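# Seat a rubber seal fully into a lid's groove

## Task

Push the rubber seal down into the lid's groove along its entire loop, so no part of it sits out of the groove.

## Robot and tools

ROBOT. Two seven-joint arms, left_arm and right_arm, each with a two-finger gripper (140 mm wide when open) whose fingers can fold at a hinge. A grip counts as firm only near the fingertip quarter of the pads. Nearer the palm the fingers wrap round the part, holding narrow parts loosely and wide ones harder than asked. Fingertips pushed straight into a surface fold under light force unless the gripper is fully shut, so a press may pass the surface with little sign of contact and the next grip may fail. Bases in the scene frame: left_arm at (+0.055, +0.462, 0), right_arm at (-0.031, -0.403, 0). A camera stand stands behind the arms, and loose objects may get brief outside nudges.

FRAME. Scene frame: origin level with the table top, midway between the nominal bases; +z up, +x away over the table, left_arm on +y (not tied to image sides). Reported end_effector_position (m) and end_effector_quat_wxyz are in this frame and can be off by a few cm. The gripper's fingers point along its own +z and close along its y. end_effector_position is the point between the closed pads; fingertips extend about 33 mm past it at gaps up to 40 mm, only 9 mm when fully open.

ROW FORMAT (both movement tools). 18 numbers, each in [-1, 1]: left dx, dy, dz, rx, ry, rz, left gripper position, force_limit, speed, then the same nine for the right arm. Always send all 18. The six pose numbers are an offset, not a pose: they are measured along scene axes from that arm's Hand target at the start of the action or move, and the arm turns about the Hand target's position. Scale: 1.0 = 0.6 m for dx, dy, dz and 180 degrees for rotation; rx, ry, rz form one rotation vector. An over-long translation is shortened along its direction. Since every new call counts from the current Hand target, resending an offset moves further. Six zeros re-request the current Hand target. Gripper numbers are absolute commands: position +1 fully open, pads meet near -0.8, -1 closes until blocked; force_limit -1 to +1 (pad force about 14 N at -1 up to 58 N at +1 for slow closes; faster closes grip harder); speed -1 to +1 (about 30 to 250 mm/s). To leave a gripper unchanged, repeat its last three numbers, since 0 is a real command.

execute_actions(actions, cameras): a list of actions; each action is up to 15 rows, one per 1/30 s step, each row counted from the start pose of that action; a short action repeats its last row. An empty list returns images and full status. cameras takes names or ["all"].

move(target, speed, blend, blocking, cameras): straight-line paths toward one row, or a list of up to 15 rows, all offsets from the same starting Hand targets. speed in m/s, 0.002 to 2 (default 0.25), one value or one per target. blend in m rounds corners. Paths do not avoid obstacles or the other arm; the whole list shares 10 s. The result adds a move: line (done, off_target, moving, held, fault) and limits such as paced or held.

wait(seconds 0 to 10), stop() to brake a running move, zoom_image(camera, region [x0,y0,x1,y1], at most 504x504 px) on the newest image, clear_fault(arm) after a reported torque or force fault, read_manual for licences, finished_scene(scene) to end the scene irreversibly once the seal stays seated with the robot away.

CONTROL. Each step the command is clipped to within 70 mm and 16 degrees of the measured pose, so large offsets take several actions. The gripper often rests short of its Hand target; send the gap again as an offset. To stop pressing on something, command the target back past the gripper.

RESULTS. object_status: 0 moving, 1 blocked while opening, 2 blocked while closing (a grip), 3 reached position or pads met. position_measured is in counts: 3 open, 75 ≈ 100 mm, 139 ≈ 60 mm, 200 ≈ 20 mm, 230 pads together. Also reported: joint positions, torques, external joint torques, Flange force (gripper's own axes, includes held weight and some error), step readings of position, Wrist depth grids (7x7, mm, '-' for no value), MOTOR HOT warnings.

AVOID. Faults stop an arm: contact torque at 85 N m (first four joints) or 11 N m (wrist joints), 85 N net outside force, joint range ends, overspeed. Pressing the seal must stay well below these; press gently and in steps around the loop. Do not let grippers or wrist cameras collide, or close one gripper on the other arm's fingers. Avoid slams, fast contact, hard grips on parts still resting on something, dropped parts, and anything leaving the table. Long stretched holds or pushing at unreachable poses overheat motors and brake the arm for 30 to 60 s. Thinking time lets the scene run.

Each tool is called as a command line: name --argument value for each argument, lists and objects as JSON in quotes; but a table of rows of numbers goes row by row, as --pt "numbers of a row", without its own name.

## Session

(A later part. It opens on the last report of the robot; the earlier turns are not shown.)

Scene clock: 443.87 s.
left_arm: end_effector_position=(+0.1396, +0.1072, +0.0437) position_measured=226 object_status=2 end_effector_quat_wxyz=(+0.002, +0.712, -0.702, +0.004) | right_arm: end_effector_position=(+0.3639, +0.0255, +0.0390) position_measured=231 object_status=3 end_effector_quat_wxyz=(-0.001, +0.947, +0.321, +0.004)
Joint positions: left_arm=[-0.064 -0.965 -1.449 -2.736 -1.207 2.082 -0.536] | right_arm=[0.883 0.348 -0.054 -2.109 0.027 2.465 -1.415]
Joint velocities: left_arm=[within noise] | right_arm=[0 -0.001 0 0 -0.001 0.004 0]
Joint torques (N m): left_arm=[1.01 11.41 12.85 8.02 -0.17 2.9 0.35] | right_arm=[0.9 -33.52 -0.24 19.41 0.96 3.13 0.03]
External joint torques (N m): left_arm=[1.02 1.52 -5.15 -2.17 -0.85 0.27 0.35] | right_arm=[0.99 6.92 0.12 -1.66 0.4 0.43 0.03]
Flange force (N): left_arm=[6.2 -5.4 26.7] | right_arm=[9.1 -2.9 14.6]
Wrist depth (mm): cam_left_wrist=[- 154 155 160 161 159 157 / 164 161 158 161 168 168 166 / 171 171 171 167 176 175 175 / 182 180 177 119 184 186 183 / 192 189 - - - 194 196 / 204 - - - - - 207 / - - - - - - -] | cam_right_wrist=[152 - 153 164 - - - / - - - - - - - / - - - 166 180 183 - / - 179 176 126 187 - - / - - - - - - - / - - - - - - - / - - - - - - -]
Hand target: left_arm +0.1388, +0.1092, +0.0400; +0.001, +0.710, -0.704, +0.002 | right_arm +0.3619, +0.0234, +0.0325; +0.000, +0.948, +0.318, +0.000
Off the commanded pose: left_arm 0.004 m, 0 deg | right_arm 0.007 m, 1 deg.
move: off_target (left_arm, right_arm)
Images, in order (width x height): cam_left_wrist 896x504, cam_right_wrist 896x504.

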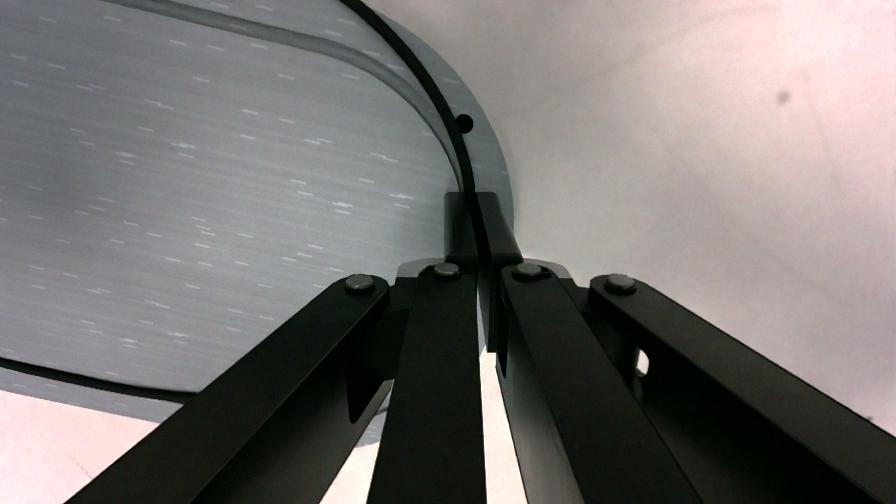

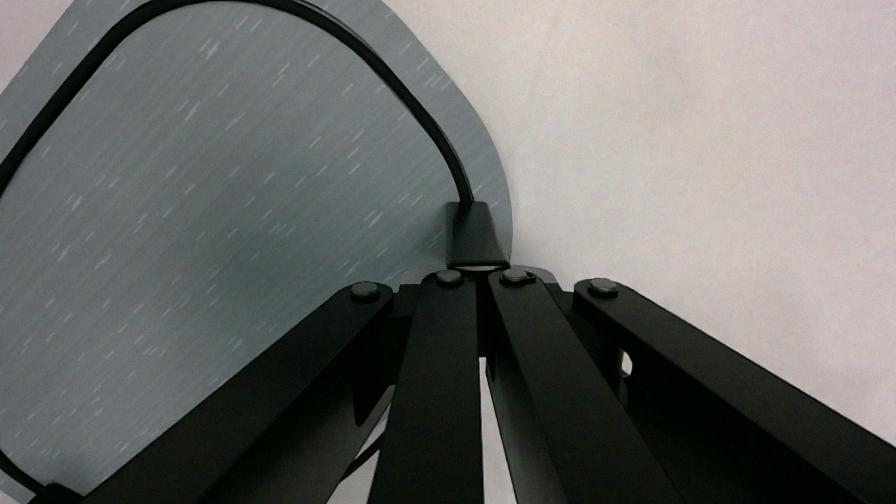

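move --pt "0.00217 0 0.00833 0 0 0 -1 -0.1 -1 0 0 0.01 0 0 0 -1 -0.1 -1" --pt "0.00217 0 0.00833 0 0 0 -1 -0.1 -1 0 0 0.01 0 0 0 -0.467 -0.1 0" --pt "0.00217 0 0.00833 0 0 0 -1 -0.1 -1 0 0 0.045 0 0 0 -0.467 -0.1 0" --pt "0.00217 0 -0.0003 0 0 0 -1 -0.1 -1 -0.02967 -0.01467 0.045 0 0 -0.1022 -0.467 -0.1 0" --pt "0.00217 0 -0.0003 0 0 0 -1 -0.1 -1 -0.02967 -0.01467 0.025 0 0 -0.1022 -0.467 -0.1 0" --speed '[0.02,0.02,0.05,0.08,0.05]' --cameras '["cam_left_wrist","cam_right_wrist"]'

zoom_image --camera "cam_left_wrist" --region '[360, 40, 580, 290]'

zoom_image --camera "cam_right_wrist" --region '[420, 150, 510, 290]'

Scene clock: 451.53 s.
left_arm: end_effector_position=(+0.1402, +0.1081, +0.0437) position_measured=226 object_status=2 end_effector_quat_wxyz=(+0.001, +0.711, -0.703, +0.003) | right_arm: end_effector_position=(+0.3445, +0.0141, +0.0483) position_measured=188 object_status=3 end_effector_quat_wxyz=(+0.001, +0.986, +0.167, +0.001)
Joint positions: left_arm=[-0.061 -0.963 -1.448 -2.735 -1.203 2.081 -0.53] | right_arm=[0.975 0.286 -0.134 -2.177 0.057 2.46 -1.105]
Joint velocities: left_arm=[within noise] | right_arm=[0.001 0.001 -0.001 0.001 0 0.003 0.001]
Joint torques (N m): left_arm=[2.25 11.13 11.9 8.38 -1.04 4.01 0.22] | right_arm=[0.98 -36.72 -1.47 21.03 0.85 2.81 0.19]
External joint torques (N m): left_arm=[2.25 1.27 -6.11 -1.94 -1.71 1.38 0.22] | right_arm=[1.02 1.61 -0.46 -0.01 0.32 0.13 0.19]
Flange force (N): left_arm=[12.1 -9.9 37.4] | right_arm=[2.4 -2.8 3.3]
Wrist depth (mm): cam_left_wrist=[- 153 154 158 160 158 157 / - 162 159 160 169 168 166 / - 170 171 165 179 176 174 / 181 179 177 110 185 186 184 / 194 - - - - - 202 / 205 - - - - - 206 / - - - - - - -] | cam_right_wrist=[- - 157 - - - - / 166 - - - - - - / - 179 - 179 - - - / - - - 174 111 - - / - - - 199 94 87 - / - - - - - - - / - - - - - - -]
Hand target: left_arm +0.1401, +0.1092, +0.0398; +0.001, +0.710, -0.704, +0.002 | right_arm +0.3441, +0.0146, +0.0475; +0.000, +0.987, +0.162, +0.000
Off the commanded pose: left_arm 0.004 m, 0 deg | right_arm 0.001 m, 1 deg.
move: off_target (left_arm)
Images, in order (width x height): cam_left_wrist 896x504, cam_right_wrist 896x504.

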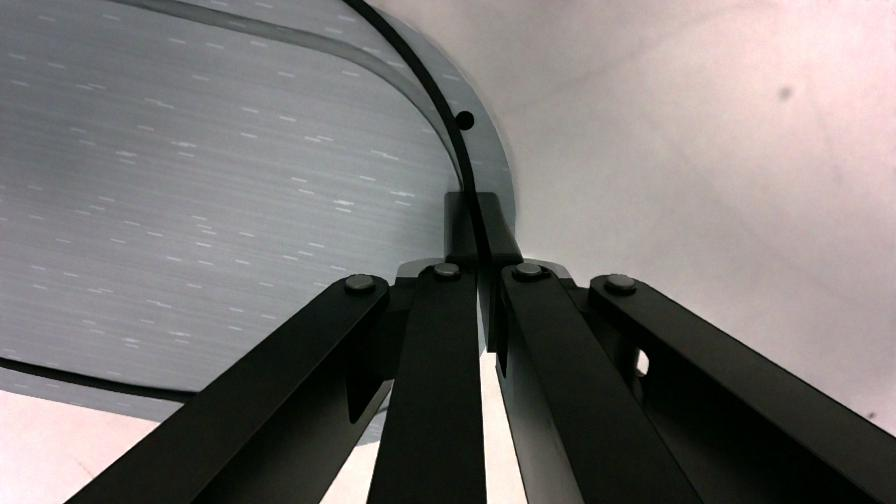

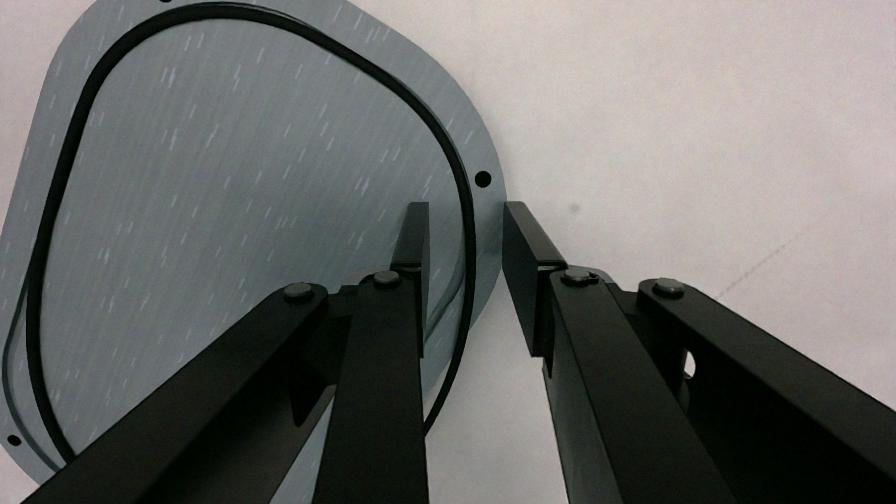

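Scaled by 2.016 from the camera's 896x504 image, which has a finer 1280x720 frame.

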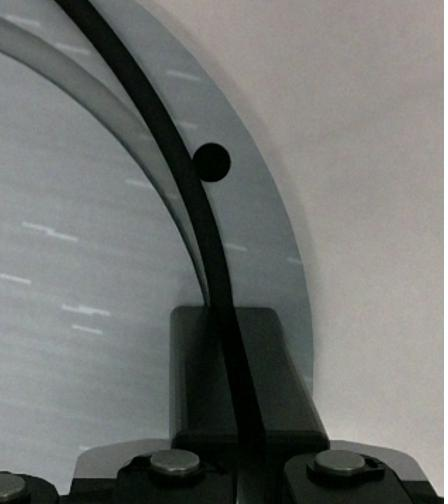

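Scaled by 3.600 from the camera's 896x504 image, which has a finer 1280x720 frame.

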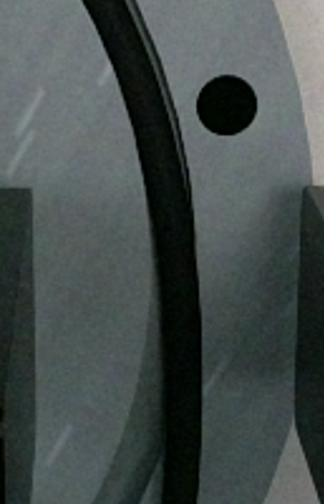

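move --pt "0 0 0.00417 0 0 0 -1 -0.1 -1 0 0 0 0 0 0 -0.467 -0.1 0" --pt "0 0 0.00417 0 0 0 -0.467 -0.1 0 0 0 0 0 0 0 -0.467 -0.1 0" --pt "0 0 0.01333 0 0 0 -0.467 -0.1 0 0 0 0 0 0 0 -0.467 -0.1 0" --speed '[0.02,0.02,0.05]' --cameras '["cam_left_wrist","cam_right_wrist"]'

zoom_image --camera "cam_left_wrist" --region '[360, 40, 580, 290]'

zoom_image --camera "cam_left_wrist" --region '[430, 150, 520, 290]'

Scene clock: 455.13 s.
left_arm: end_effector_position=(+0.1406, +0.1076, +0.0478) position_measured=188 object_status=3 end_effector_quat_wxyz=(+0.002, +0.710, -0.704, +0.004) | right_arm: end_effector_position=(+0.3447, +0.0142, +0.0484) position_measured=188 object_status=3 end_effector_quat_wxyz=(+0.001, +0.986, +0.166, +0.001)
Joint positions: left_arm=[-0.069 -0.963 -1.432 -2.736 -1.193 2.077 -0.53] | right_arm=[0.975 0.286 -0.134 -2.177 0.057 2.46 -1.105]
Joint velocities: left_arm=[0 0.001 0.002 -0.002 0.003 -0.004 0.001] | right_arm=[within noise]
Joint torques (N m): left_arm=[-1.33 9.28 19.54 10.59 1.02 2.41 -0.03] | right_arm=[0.96 -36.7 -1.47 21.04 0.83 2.9 0.22]
External joint torques (N m): left_arm=[-1.39 -0.36 1.58 0.12 0.34 -0.23 -0.03] | right_arm=[0.91 1.62 -0.55 0.03 0.31 0.22 0.22]
Flange force (N): left_arm=[-6.7 5.5 -10.6] | right_arm=[2.5 -2.7 3.5]
Wrist depth (mm): cam_left_wrist=[158 158 159 163 164 163 161 / - 165 164 165 173 171 170 / 175 174 173 170 181 181 179 / 186 185 180 147 141 - 186 / 196 194 - 197 - - 199 / - - - - - - - / - - - - - - -] | cam_right_wrist=[- 161 161 - - - - / 167 - - - - - - / - - 177 - - - - / - - - 175 112 - - / - - - 198 94 82 - / - - - - - - - / - - - - - - -]
Hand target: left_arm +0.1401, +0.1092, +0.0478; +0.001, +0.710, -0.704, +0.002 | right_arm +0.3441, +0.0146, +0.0475; +0.000, +0.987, +0.162, +0.000
Off the commanded pose: left_arm 0.002 m, 0 deg | right_arm 0.001 m, 1 deg.
move: done
Images, in order (width x height): cam_left_wrist 896x504, cam_right_wrist 896x504.

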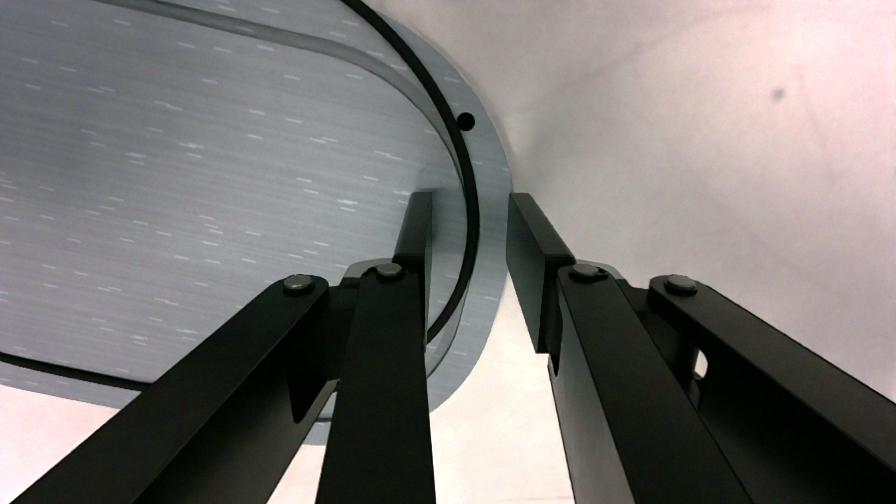

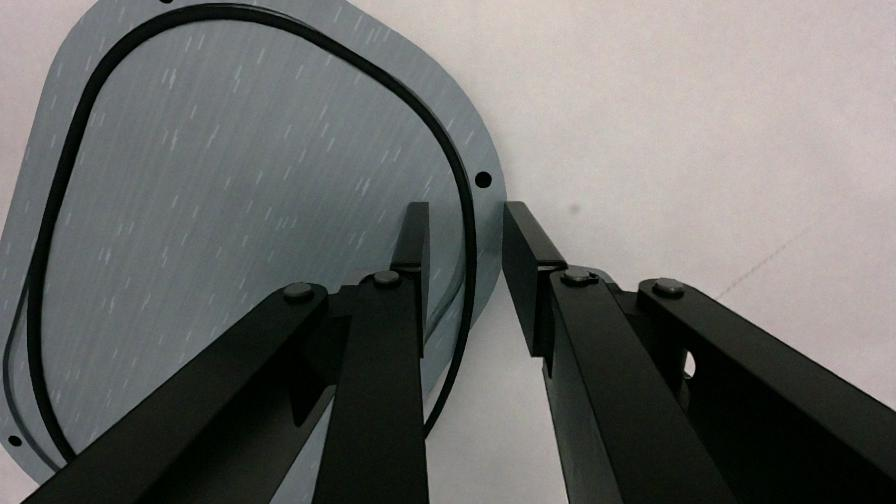

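Scaled by 2.016 from the camera's 896x504 image, which has a finer 1280x720 frame.

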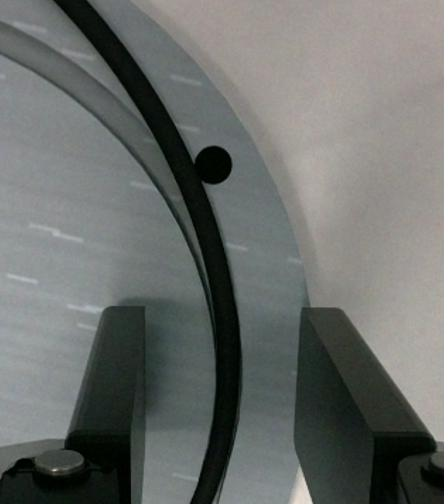

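Scaled by 3.600 from the camera's 896x504 image, which has a finer 1280x720 frame.

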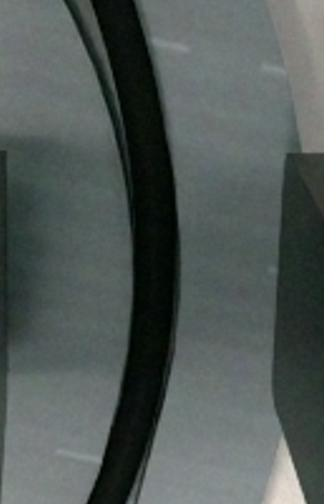

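move --pt "0.00083 -0.01483 0.0073 0 0 0.0461 -0.467 -0.1 0 0.00043 -0.00127 0 0 0 0 -0.467 -0.1 0" --pt "0.00083 -0.01483 0.0023 0 0 0.0461 -0.467 -0.1 0 0.00043 -0.00127 -0.01117 0 0 0 -1 -0.1 -1" --pt "0.00083 -0.01483 0.0023 0 0 0.0461 -0.467 -0.1 0 0.00043 -0.00127 -0.025 0 0 0 -1 -0.1 -1" --speed '[0.05,0.03,0.02]' --cameras '["cam_left_wrist","cam_right_wrist"]'

zoom_image --camera "cam_left_wrist" --region '[430, 150, 520, 290]'

zoom_image --camera "cam_right_wrist" --region '[360, 40, 580, 290]'

Scene clock: 464.50 s.
left_arm: end_effector_position=(+0.1403, +0.1019, +0.0490) position_measured=188 object_status=3 end_effector_quat_wxyz=(+0.000, +0.757, -0.653, +0.001) | right_arm: end_effector_position=(+0.3458, +0.0159, +0.0392) position_measured=231 object_status=3 end_effector_quat_wxyz=(-0.002, +0.986, +0.164, +0.003)
Joint positions: left_arm=[-0.043 -0.989 -1.444 -2.71 -1.197 2.044 -0.669] | right_arm=[0.975 0.305 -0.134 -2.18 0.065 2.489 -1.105]
Joint velocities: left_arm=[within noise] | right_arm=[-0.001 0 -0.001 -0.001 0 0.004 0]
Joint torques (N m): left_arm=[-0.27 10.08 19.7 10.63 0.37 2.69 -0.16] | right_arm=[0.57 -31.21 -1.24 18.89 0.86 3.45 -0.12]
External joint torques (N m): left_arm=[-0.24 -0.38 1 0.3 -0.32 0.07 -0.16] | right_arm=[0.68 7.26 -0.12 -1.72 0.35 0.78 -0.12]
Flange force (N): left_arm=[-1.9 1.4 -3.6] | right_arm=[8.2 -5.0 16.7]
Wrist depth (mm): cam_left_wrist=[158 158 158 164 165 164 162 / - 163 165 164 171 170 171 / 176 177 174 170 183 182 180 / 184 185 181 177 188 191 190 / 198 - - 194 - - 201 / - - - 221 - - - / - - - 236 - - -] | cam_right_wrist=[152 151 - - - 163 - / 160 161 - - - 171 - / - - - - - - - / - 180 - 112 - - - / - - - - - 199 - / - - - - - - - / - - - - - - -]
Hand target: left_arm +0.1406, +0.1003, +0.0492; +0.001, +0.759, -0.651, +0.002 | right_arm +0.3443, +0.0138, +0.0325; +0.000, +0.987, +0.162, +0.000
Off the commanded pose: left_arm 0.002 m, 0 deg | right_arm 0.007 m, 0 deg.
move: off_target (right_arm)
Images, in order (width x height): cam_left_wrist 896x504, cam_right_wrist 896x504.

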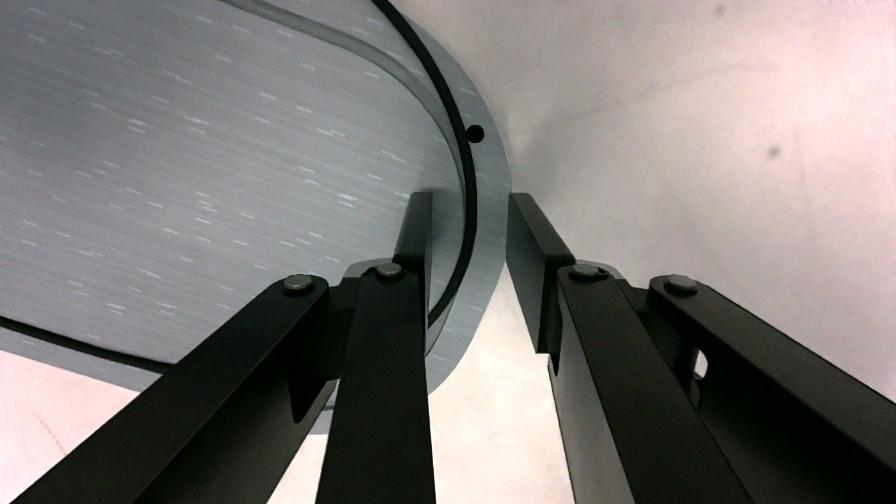

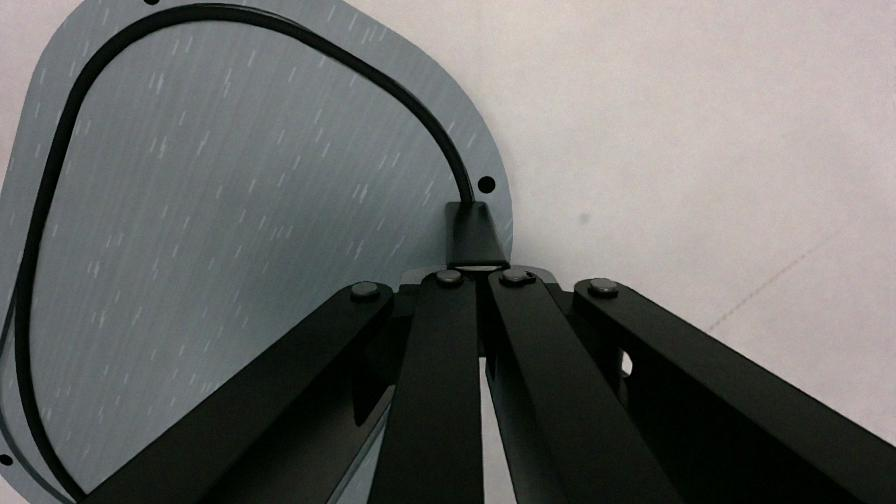

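Scaled by 3.600 from the camera's 896x504 image, which has a finer 1280x720 frame.

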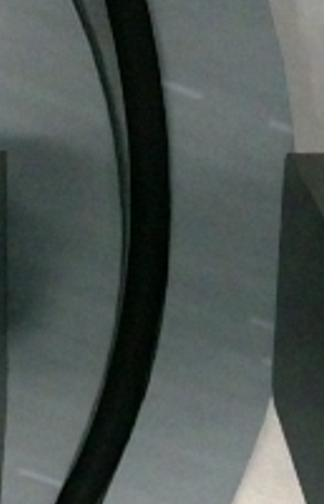

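Scaled by 2.016 from the camera's 896x504 image, which has a finer 1280x720 frame.

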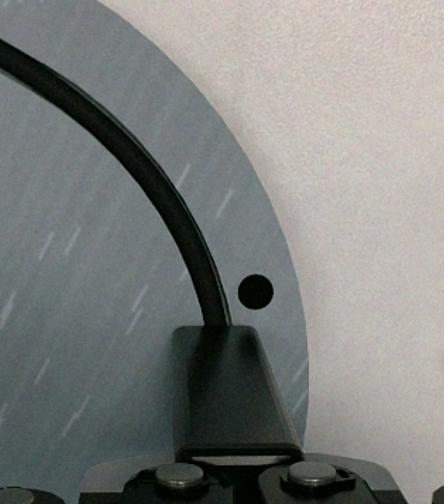

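move --pt "0.001 0.0002 0 0 0 0 -0.467 -0.1 0 0 0 0.01 0 0 0 -1 -0.1 -1" --pt "0.001 0.0002 -0.00617 0 0 0 -1 -0.1 -1 0 0 0.01 0 0 0 -0.467 -0.1 0" --pt "0.001 0.0002 -0.01533 0 0 0 -1 -0.1 -1 0 0 0.045 0 0 0 -0.467 -0.1 0" --pt "0.001 0.0002 -0.01533 0 0 0 -1 -0.1 -1 -0.03283 -0.0045 0.045 0 0 -0.1022 -0.467 -0.1 0" --pt "0.001 0.0002 -0.01533 0 0 0 -1 -0.1 -1 -0.03283 -0.0045 0.025 0 0 -0.1022 -0.467 -0.1 0" --speed '[0.03,0.03,0.03,0.08,0.05]' --cameras '["cam_left_wrist","cam_right_wrist"]'

zoom_image --camera "cam_left_wrist" --region '[360, 40, 580, 290]'

zoom_image --camera "cam_right_wrist" --region '[420, 150, 510, 290]'

Scene clock: 472.97 s.
left_arm: end_effector_position=(+0.1417, +0.0999, +0.0441) position_measured=226 object_status=2 end_effector_quat_wxyz=(+0.002, +0.760, -0.649, +0.002) | right_arm: end_effector_position=(+0.3252, +0.0105, +0.0484) position_measured=188 object_status=3 end_effector_quat_wxyz=(+0.001, +1.000, +0.006, +0.001)
Joint positions: left_arm=[-0.028 -0.989 -1.466 -2.707 -1.217 2.054 -0.669] | right_arm=[1.076 0.252 -0.212 -2.234 0.082 2.479 -0.779]
Joint velocities: left_arm=[within noise] | right_arm=[0 0.002 0 -0.001 0 0.004 -0.001]
Joint torques (N m): left_arm=[1.31 11.56 11.93 8.37 -1.21 3.62 0.2] | right_arm=[0.99 -35.03 -1.9 20.77 0.78 2.91 0.14]
External joint torques (N m): left_arm=[1.27 0.89 -6.89 -1.53 -1.91 0.99 0.2] | right_arm=[0.92 1.44 -0.51 0.09 0.29 0.25 0.14]
Flange force (N): left_arm=[11.5 -4.7 36.1] | right_arm=[1.4 -3.1 3.3]
Wrist depth (mm): cam_left_wrist=[- 153 154 160 160 159 158 / 164 161 160 160 169 168 166 / 169 169 168 165 177 176 175 / 181 179 176 119 186 186 185 / 195 189 - - - - 196 / 202 - - - - - 207 / - - - - - - -] | cam_right_wrist=[165 160 161 - - - - / - 173 - - - - - / 179 178 176 173 - 192 - / 189 - 184 174 132 198 197 / - - - - 94 82 - / - - - - - - - / - - - - - - -]
Hand target: left_arm +0.1412, +0.1005, +0.0400; +0.001, +0.759, -0.651, +0.002 | right_arm +0.3246, +0.0111, +0.0475; +0.000, +1.000, +0.002, +0.000
Off the commanded pose: left_arm 0.004 m, 0 deg | right_arm 0.001 m, 0 deg.
move: off_target (left_arm)
Images, in order (width x height): cam_left_wrist 896x504, cam_right_wrist 896x504.

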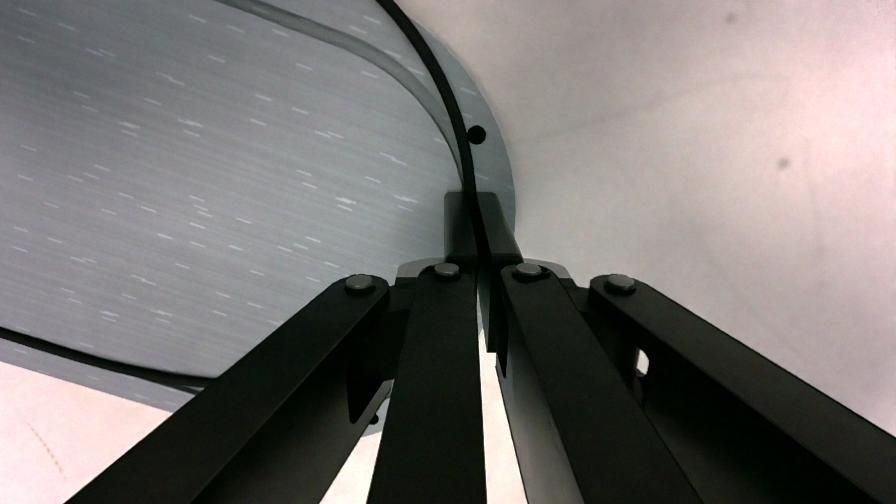

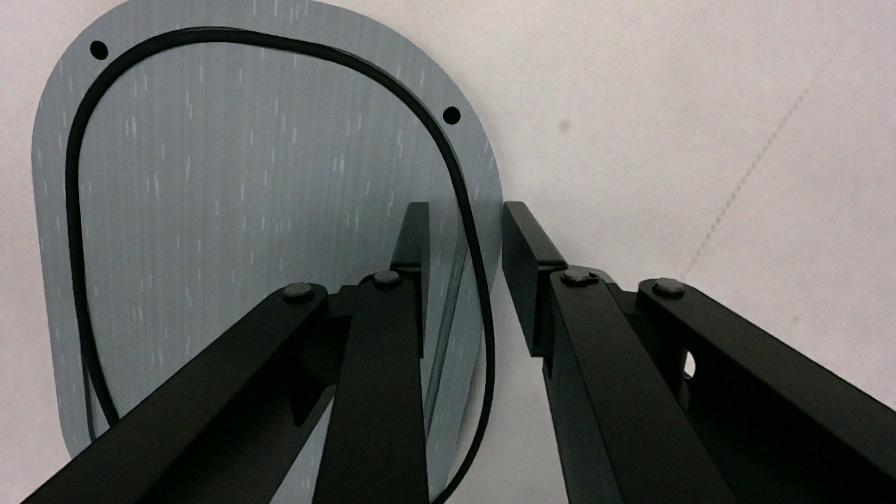

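Scaled by 2.016 from the camera's 896x504 image, which has a finer 1280x720 frame.

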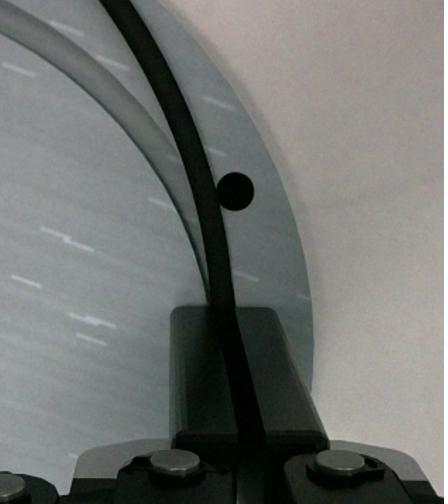

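Scaled by 3.600 from the camera's 896x504 image, which has a finer 1280x720 frame.

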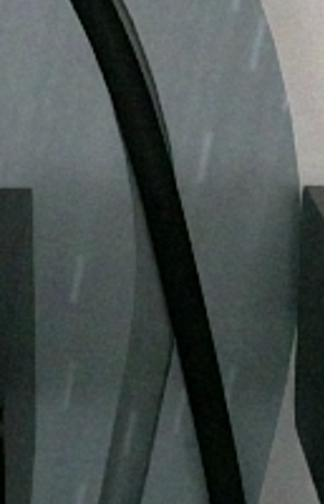

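move --pt "0 0 0.00417 0 0 0 -1 -0.1 -1 0 0.00217 0 0 0 0 -0.467 -0.1 0" --pt "0 0 0.00417 0 0 0 -0.467 -0.1 0 0 0.00217 -0.01117 0 0 0 -1 -0.1 -1" --pt "0 0 0.013 0 0 0 -0.467 -0.1 0 0 0.00217 -0.025 0 0 0 -1 -0.1 -1" --speed '[0.03,0.03,0.02]' --cameras '["cam_left_wrist","cam_right_wrist"]'

zoom_image --camera "cam_left_wrist" --region '[430, 150, 520, 290]'

zoom_image --camera "cam_right_wrist" --region '[360, 40, 580, 290]'

Scene clock: 478.33 s.
left_arm: end_effector_position=(+0.1421, +0.0992, +0.0477) position_measured=188 object_status=3 end_effector_quat_wxyz=(+0.002, +0.759, -0.651, +0.004) | right_arm: end_effector_position=(+0.3261, +0.0128, +0.0393) position_measured=231 object_status=3 end_effector_quat_wxyz=(-0.001, +1.000, +0.002, +0.001)
Joint positions: left_arm=[-0.035 -0.989 -1.453 -2.708 -1.209 2.053 -0.669] | right_arm=[1.075 0.274 -0.209 -2.232 0.094 2.502 -0.779]
Joint velocities: left_arm=[-0.001 -0.001 0.001 0 0.002 -0.005 0] | right_arm=[within noise]
Joint torques (N m): left_arm=[-1.2 10.18 20.37 10.28 0.96 2.42 0.03] | right_arm=[1.16 -28.71 -1.03 18.9 0.96 4.18 -0.23]
External joint torques (N m): left_arm=[-1.14 -0.36 1.67 0.11 0.26 -0.21 0.03] | right_arm=[1.1 8.19 0.48 -1.48 0.48 1.52 -0.23]
Flange force (N): left_arm=[-6.5 3.5 -9.6] | right_arm=[7.3 -9.7 21.2]
Wrist depth (mm): cam_left_wrist=[157 156 157 163 164 162 161 / 168 166 164 165 171 171 169 / 175 172 171 170 181 180 181 / - 185 180 176 141 188 186 / 198 193 - 191 - - 199 / - - - 218 - - - / - - - 232 - - -] | cam_right_wrist=[- 153 155 167 - - - / - 157 160 163 - 175 - / - - 168 169 - - - / 179 - - 127 - 188 - / - - - - - - - / - - - - - - - / - - - - - - -]
Hand target: left_arm +0.1412, +0.1005, +0.0478; +0.001, +0.759, -0.651, +0.002 | right_arm +0.3246, +0.0124, +0.0325; +0.000, +1.000, +0.002, +0.000
Off the commanded pose: left_arm 0.002 m, 0 deg | right_arm 0.007 m, 0 deg.
move: off_target (right_arm)
Images, in order (width x height): cam_left_wrist 896x504, cam_right_wrist 896x504.

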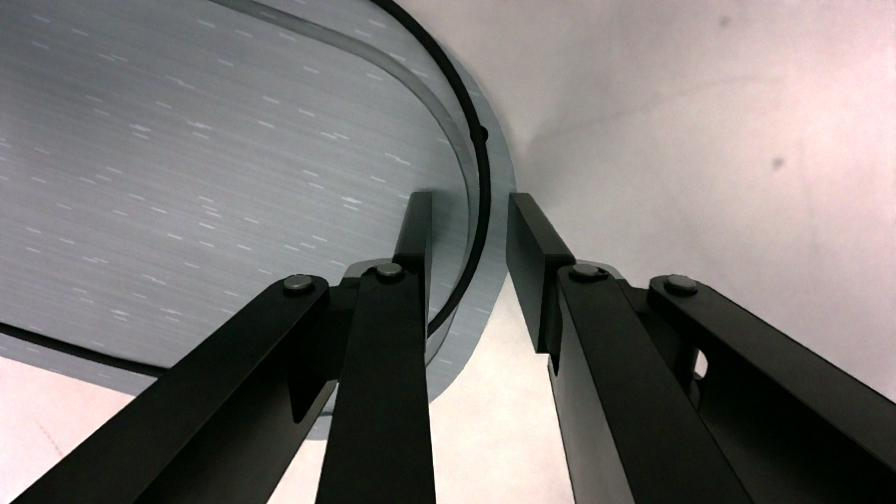

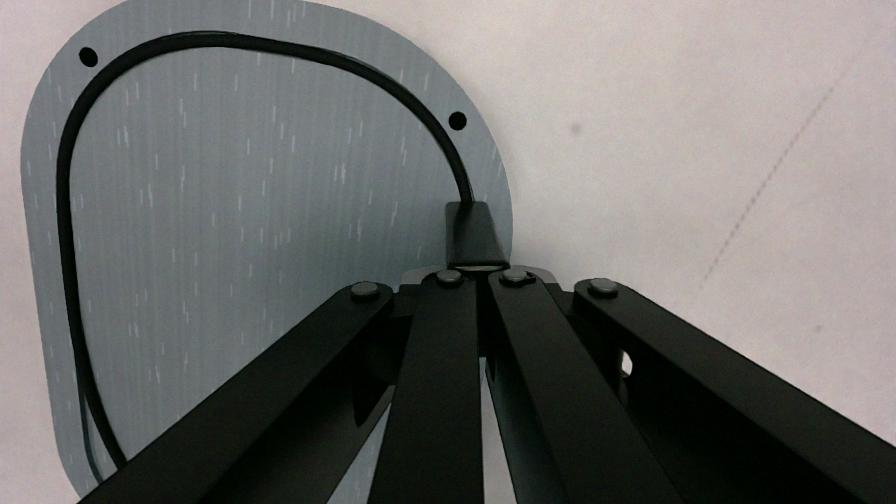

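Scaled by 3.600 from the camera's 896x504 image, which has a finer 1280x720 frame.

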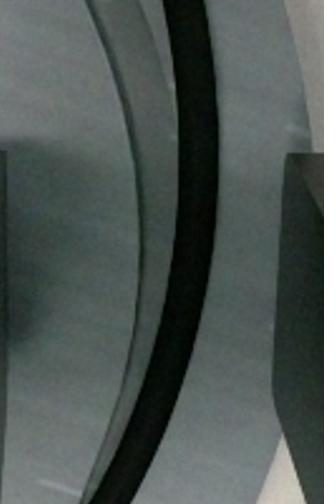

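Scaled by 2.016 from the camera's 896x504 image, which has a finer 1280x720 frame.

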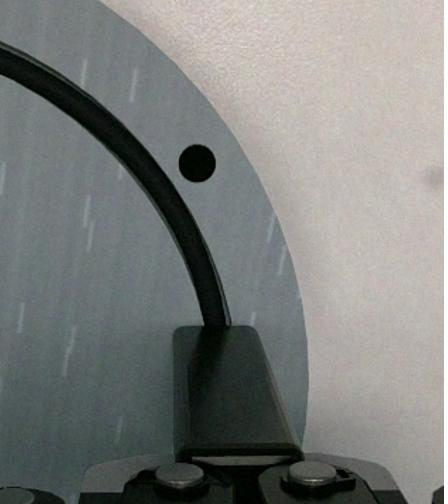

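move --pt "0 0 0.02 0 0 0 -0.467 -0.1 0 0 0 0.01 0 0 0 -1 -0.1 -1" --pt "0 0 0.1 0 0 0 -0.467 -0.1 0 0 0 0.01 0 0 0 -0.467 -0.1 0" --pt "-0.08 0.1 0.1 0 0 0 -0.467 -0.1 0 0 0 0.08 0 0 0 -0.467 -0.1 0" --speed '[0.03,0.1,0.15]' --cameras '["all"]'

Scene clock: 482.73 s.
left_arm: end_effector_position=(+0.1422, +0.0988, +0.0554) position_measured=188 object_status=3 end_effector_quat_wxyz=(+0.003, +0.758, -0.653, +0.004) | right_arm: end_effector_position=(+0.3261, +0.0129, +0.0395) position_measured=231 object_status=3 end_effector_quat_wxyz=(-0.002, +1.000, +0.002, +0.001)
Joint positions: left_arm=[-0.049 -0.991 -1.424 -2.708 -1.189 2.04 -0.672] | right_arm=[1.075 0.274 -0.209 -2.232 0.094 2.501 -0.779]
Joint torques (N m): left_arm=[-0.7 9.82 19.74 10.72 0.68 2.73 0] | right_arm=[1.13 -34.59 -1.72 20.08 0.41 2.72 -0.08]
External joint torques (N m): left_arm=[-0.63 -0.35 1.03 0.05 -0.01 0.08 0] | right_arm=[1.04 2.27 -0.24 -0.31 -0.07 0.07 -0.08]
Flange force (N): left_arm=[-4.0 2.1 -4.9] | right_arm=[1.7 -3.5 4.6]
Wrist depth (mm): cam_left_wrist=[165 164 166 171 171 170 168 / 173 172 171 171 178 178 177 / 182 182 180 179 187 188 186 / 190 192 188 184 195 198 197 / 207 - - 205 - - 207 / - - - 226 - - - / - - - 243 - - -] | cam_right_wrist=[- 152 154 - - - - / - - - - - - - / - - 169 - - - - / - - - 118 - - - / - 187 - - - - - / - - - - - - - / - - - - - - -]
Hand target: left_arm +0.1421, +0.0989, +0.0550; +0.003, +0.758, -0.652, +0.004 (not the last commanded pose) | right_arm +0.3246, +0.0124, +0.0380; +0.000, +1.000, +0.002, +0.000 (not the last commanded pose)
Tool commands: left_gripper/position=-0.467 left_gripper/force_limit=-0.1 left_gripper/speed=+0.0 right_gripper/position=-1.0 right_gripper/force_limit=-0.1 right_gripper/speed=-1.0
Off the commanded pose: left_arm 0.095 m, 0 deg | right_arm 0.041 m, 0 deg.
move: held (left_arm; a check stopped the path), off_target (right_arm; braked when a check withheld steps of left_arm); path passed 0 of 3 targets; target 2's new numbers were not sent; limits=held
pose unreachable (left arm): on one or more control steps of this call, first in action 0 (counted from 0), this arm could not follow its commanded pose, so it was not sent that pose on those steps. It may still have moved: this result reports where it is.
cause: moving toward the commanded pose would bring a part of the arm too close to another arm (a part of this arm just beyond joint 7 (wrist roll) and a part of the right arm just beyond its joint 5 (forearm roll), at the place that arm is still heading or pushing toward).

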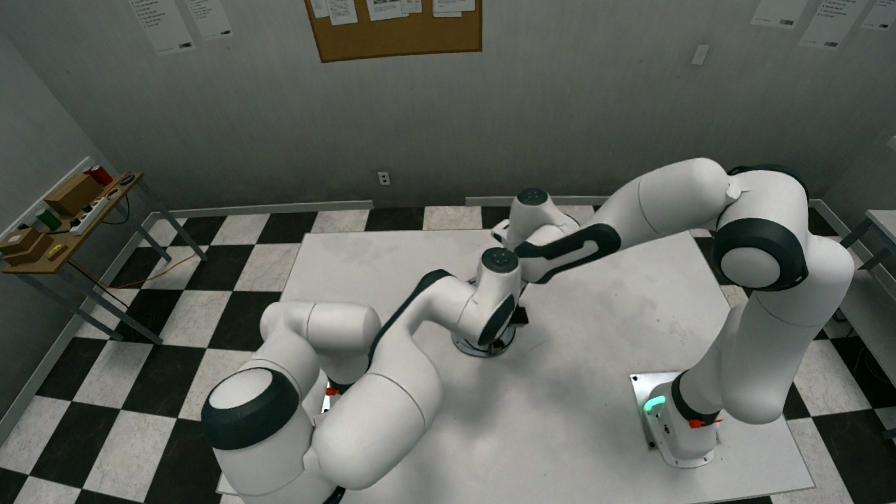

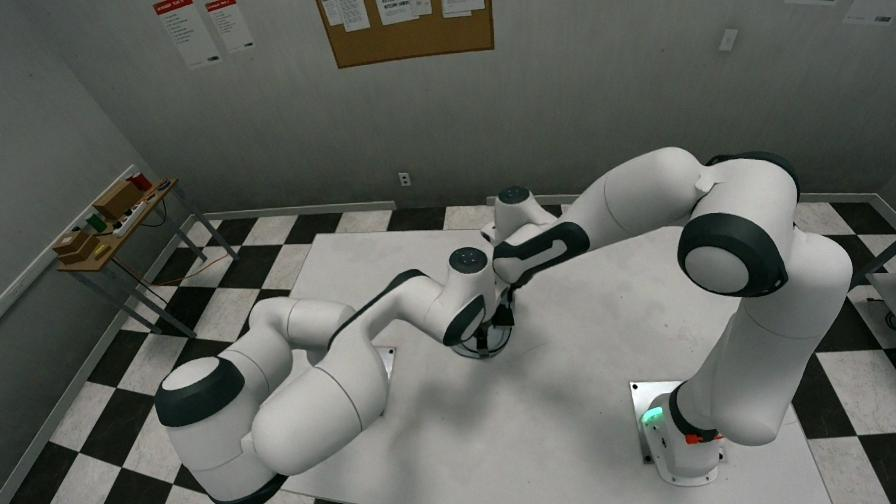

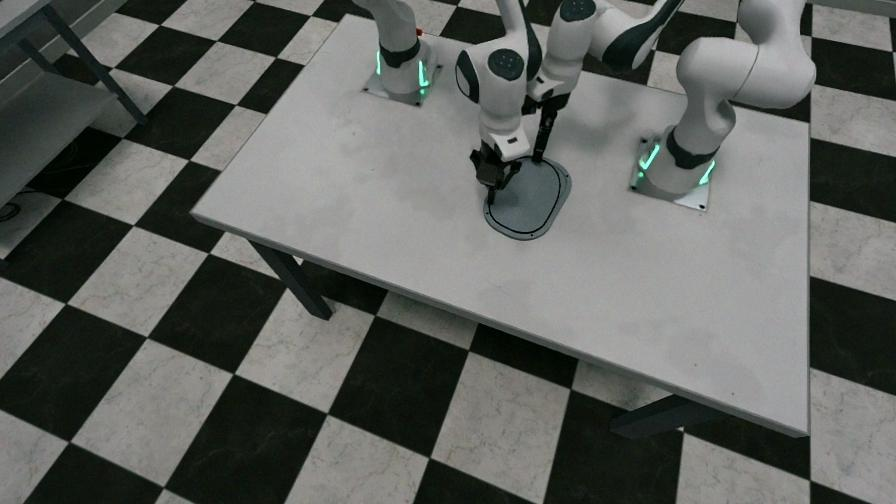

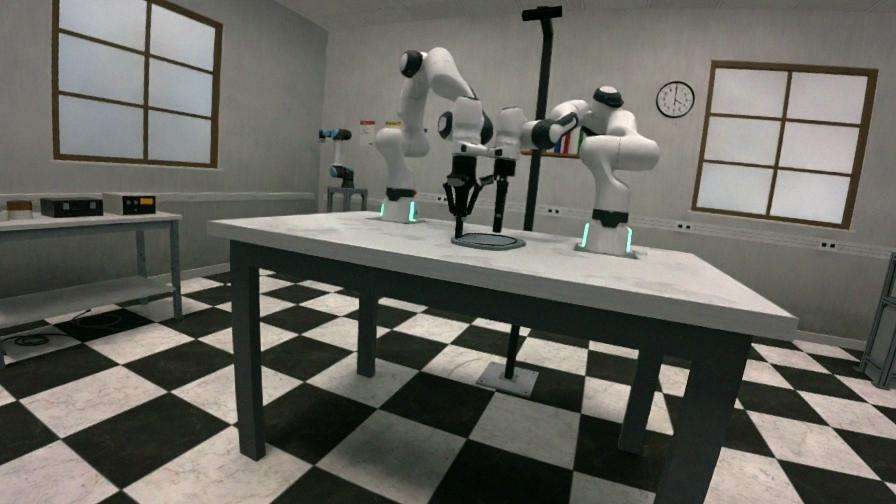

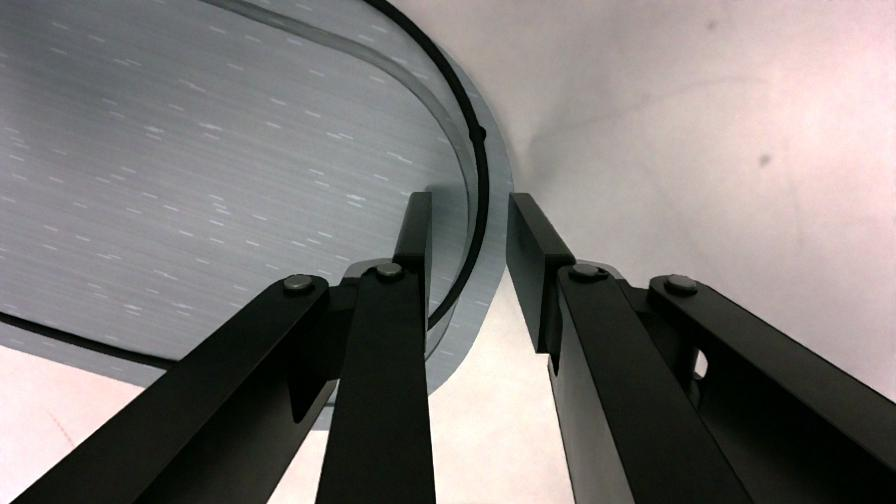

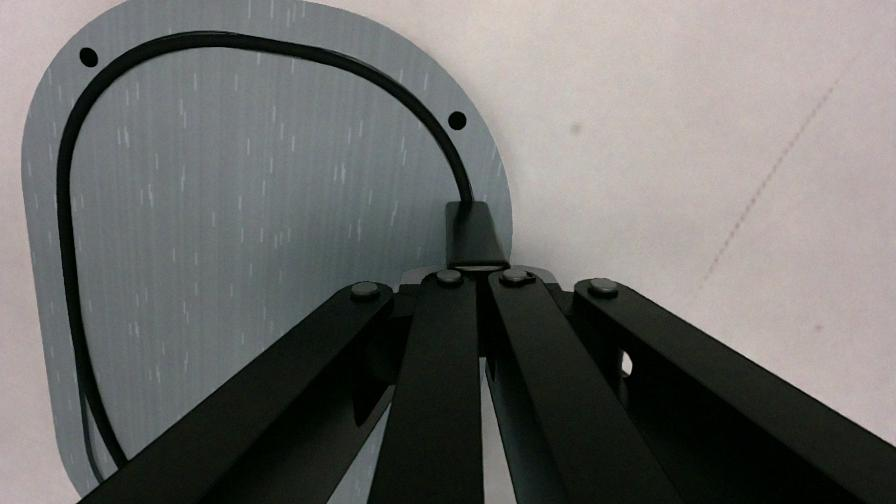

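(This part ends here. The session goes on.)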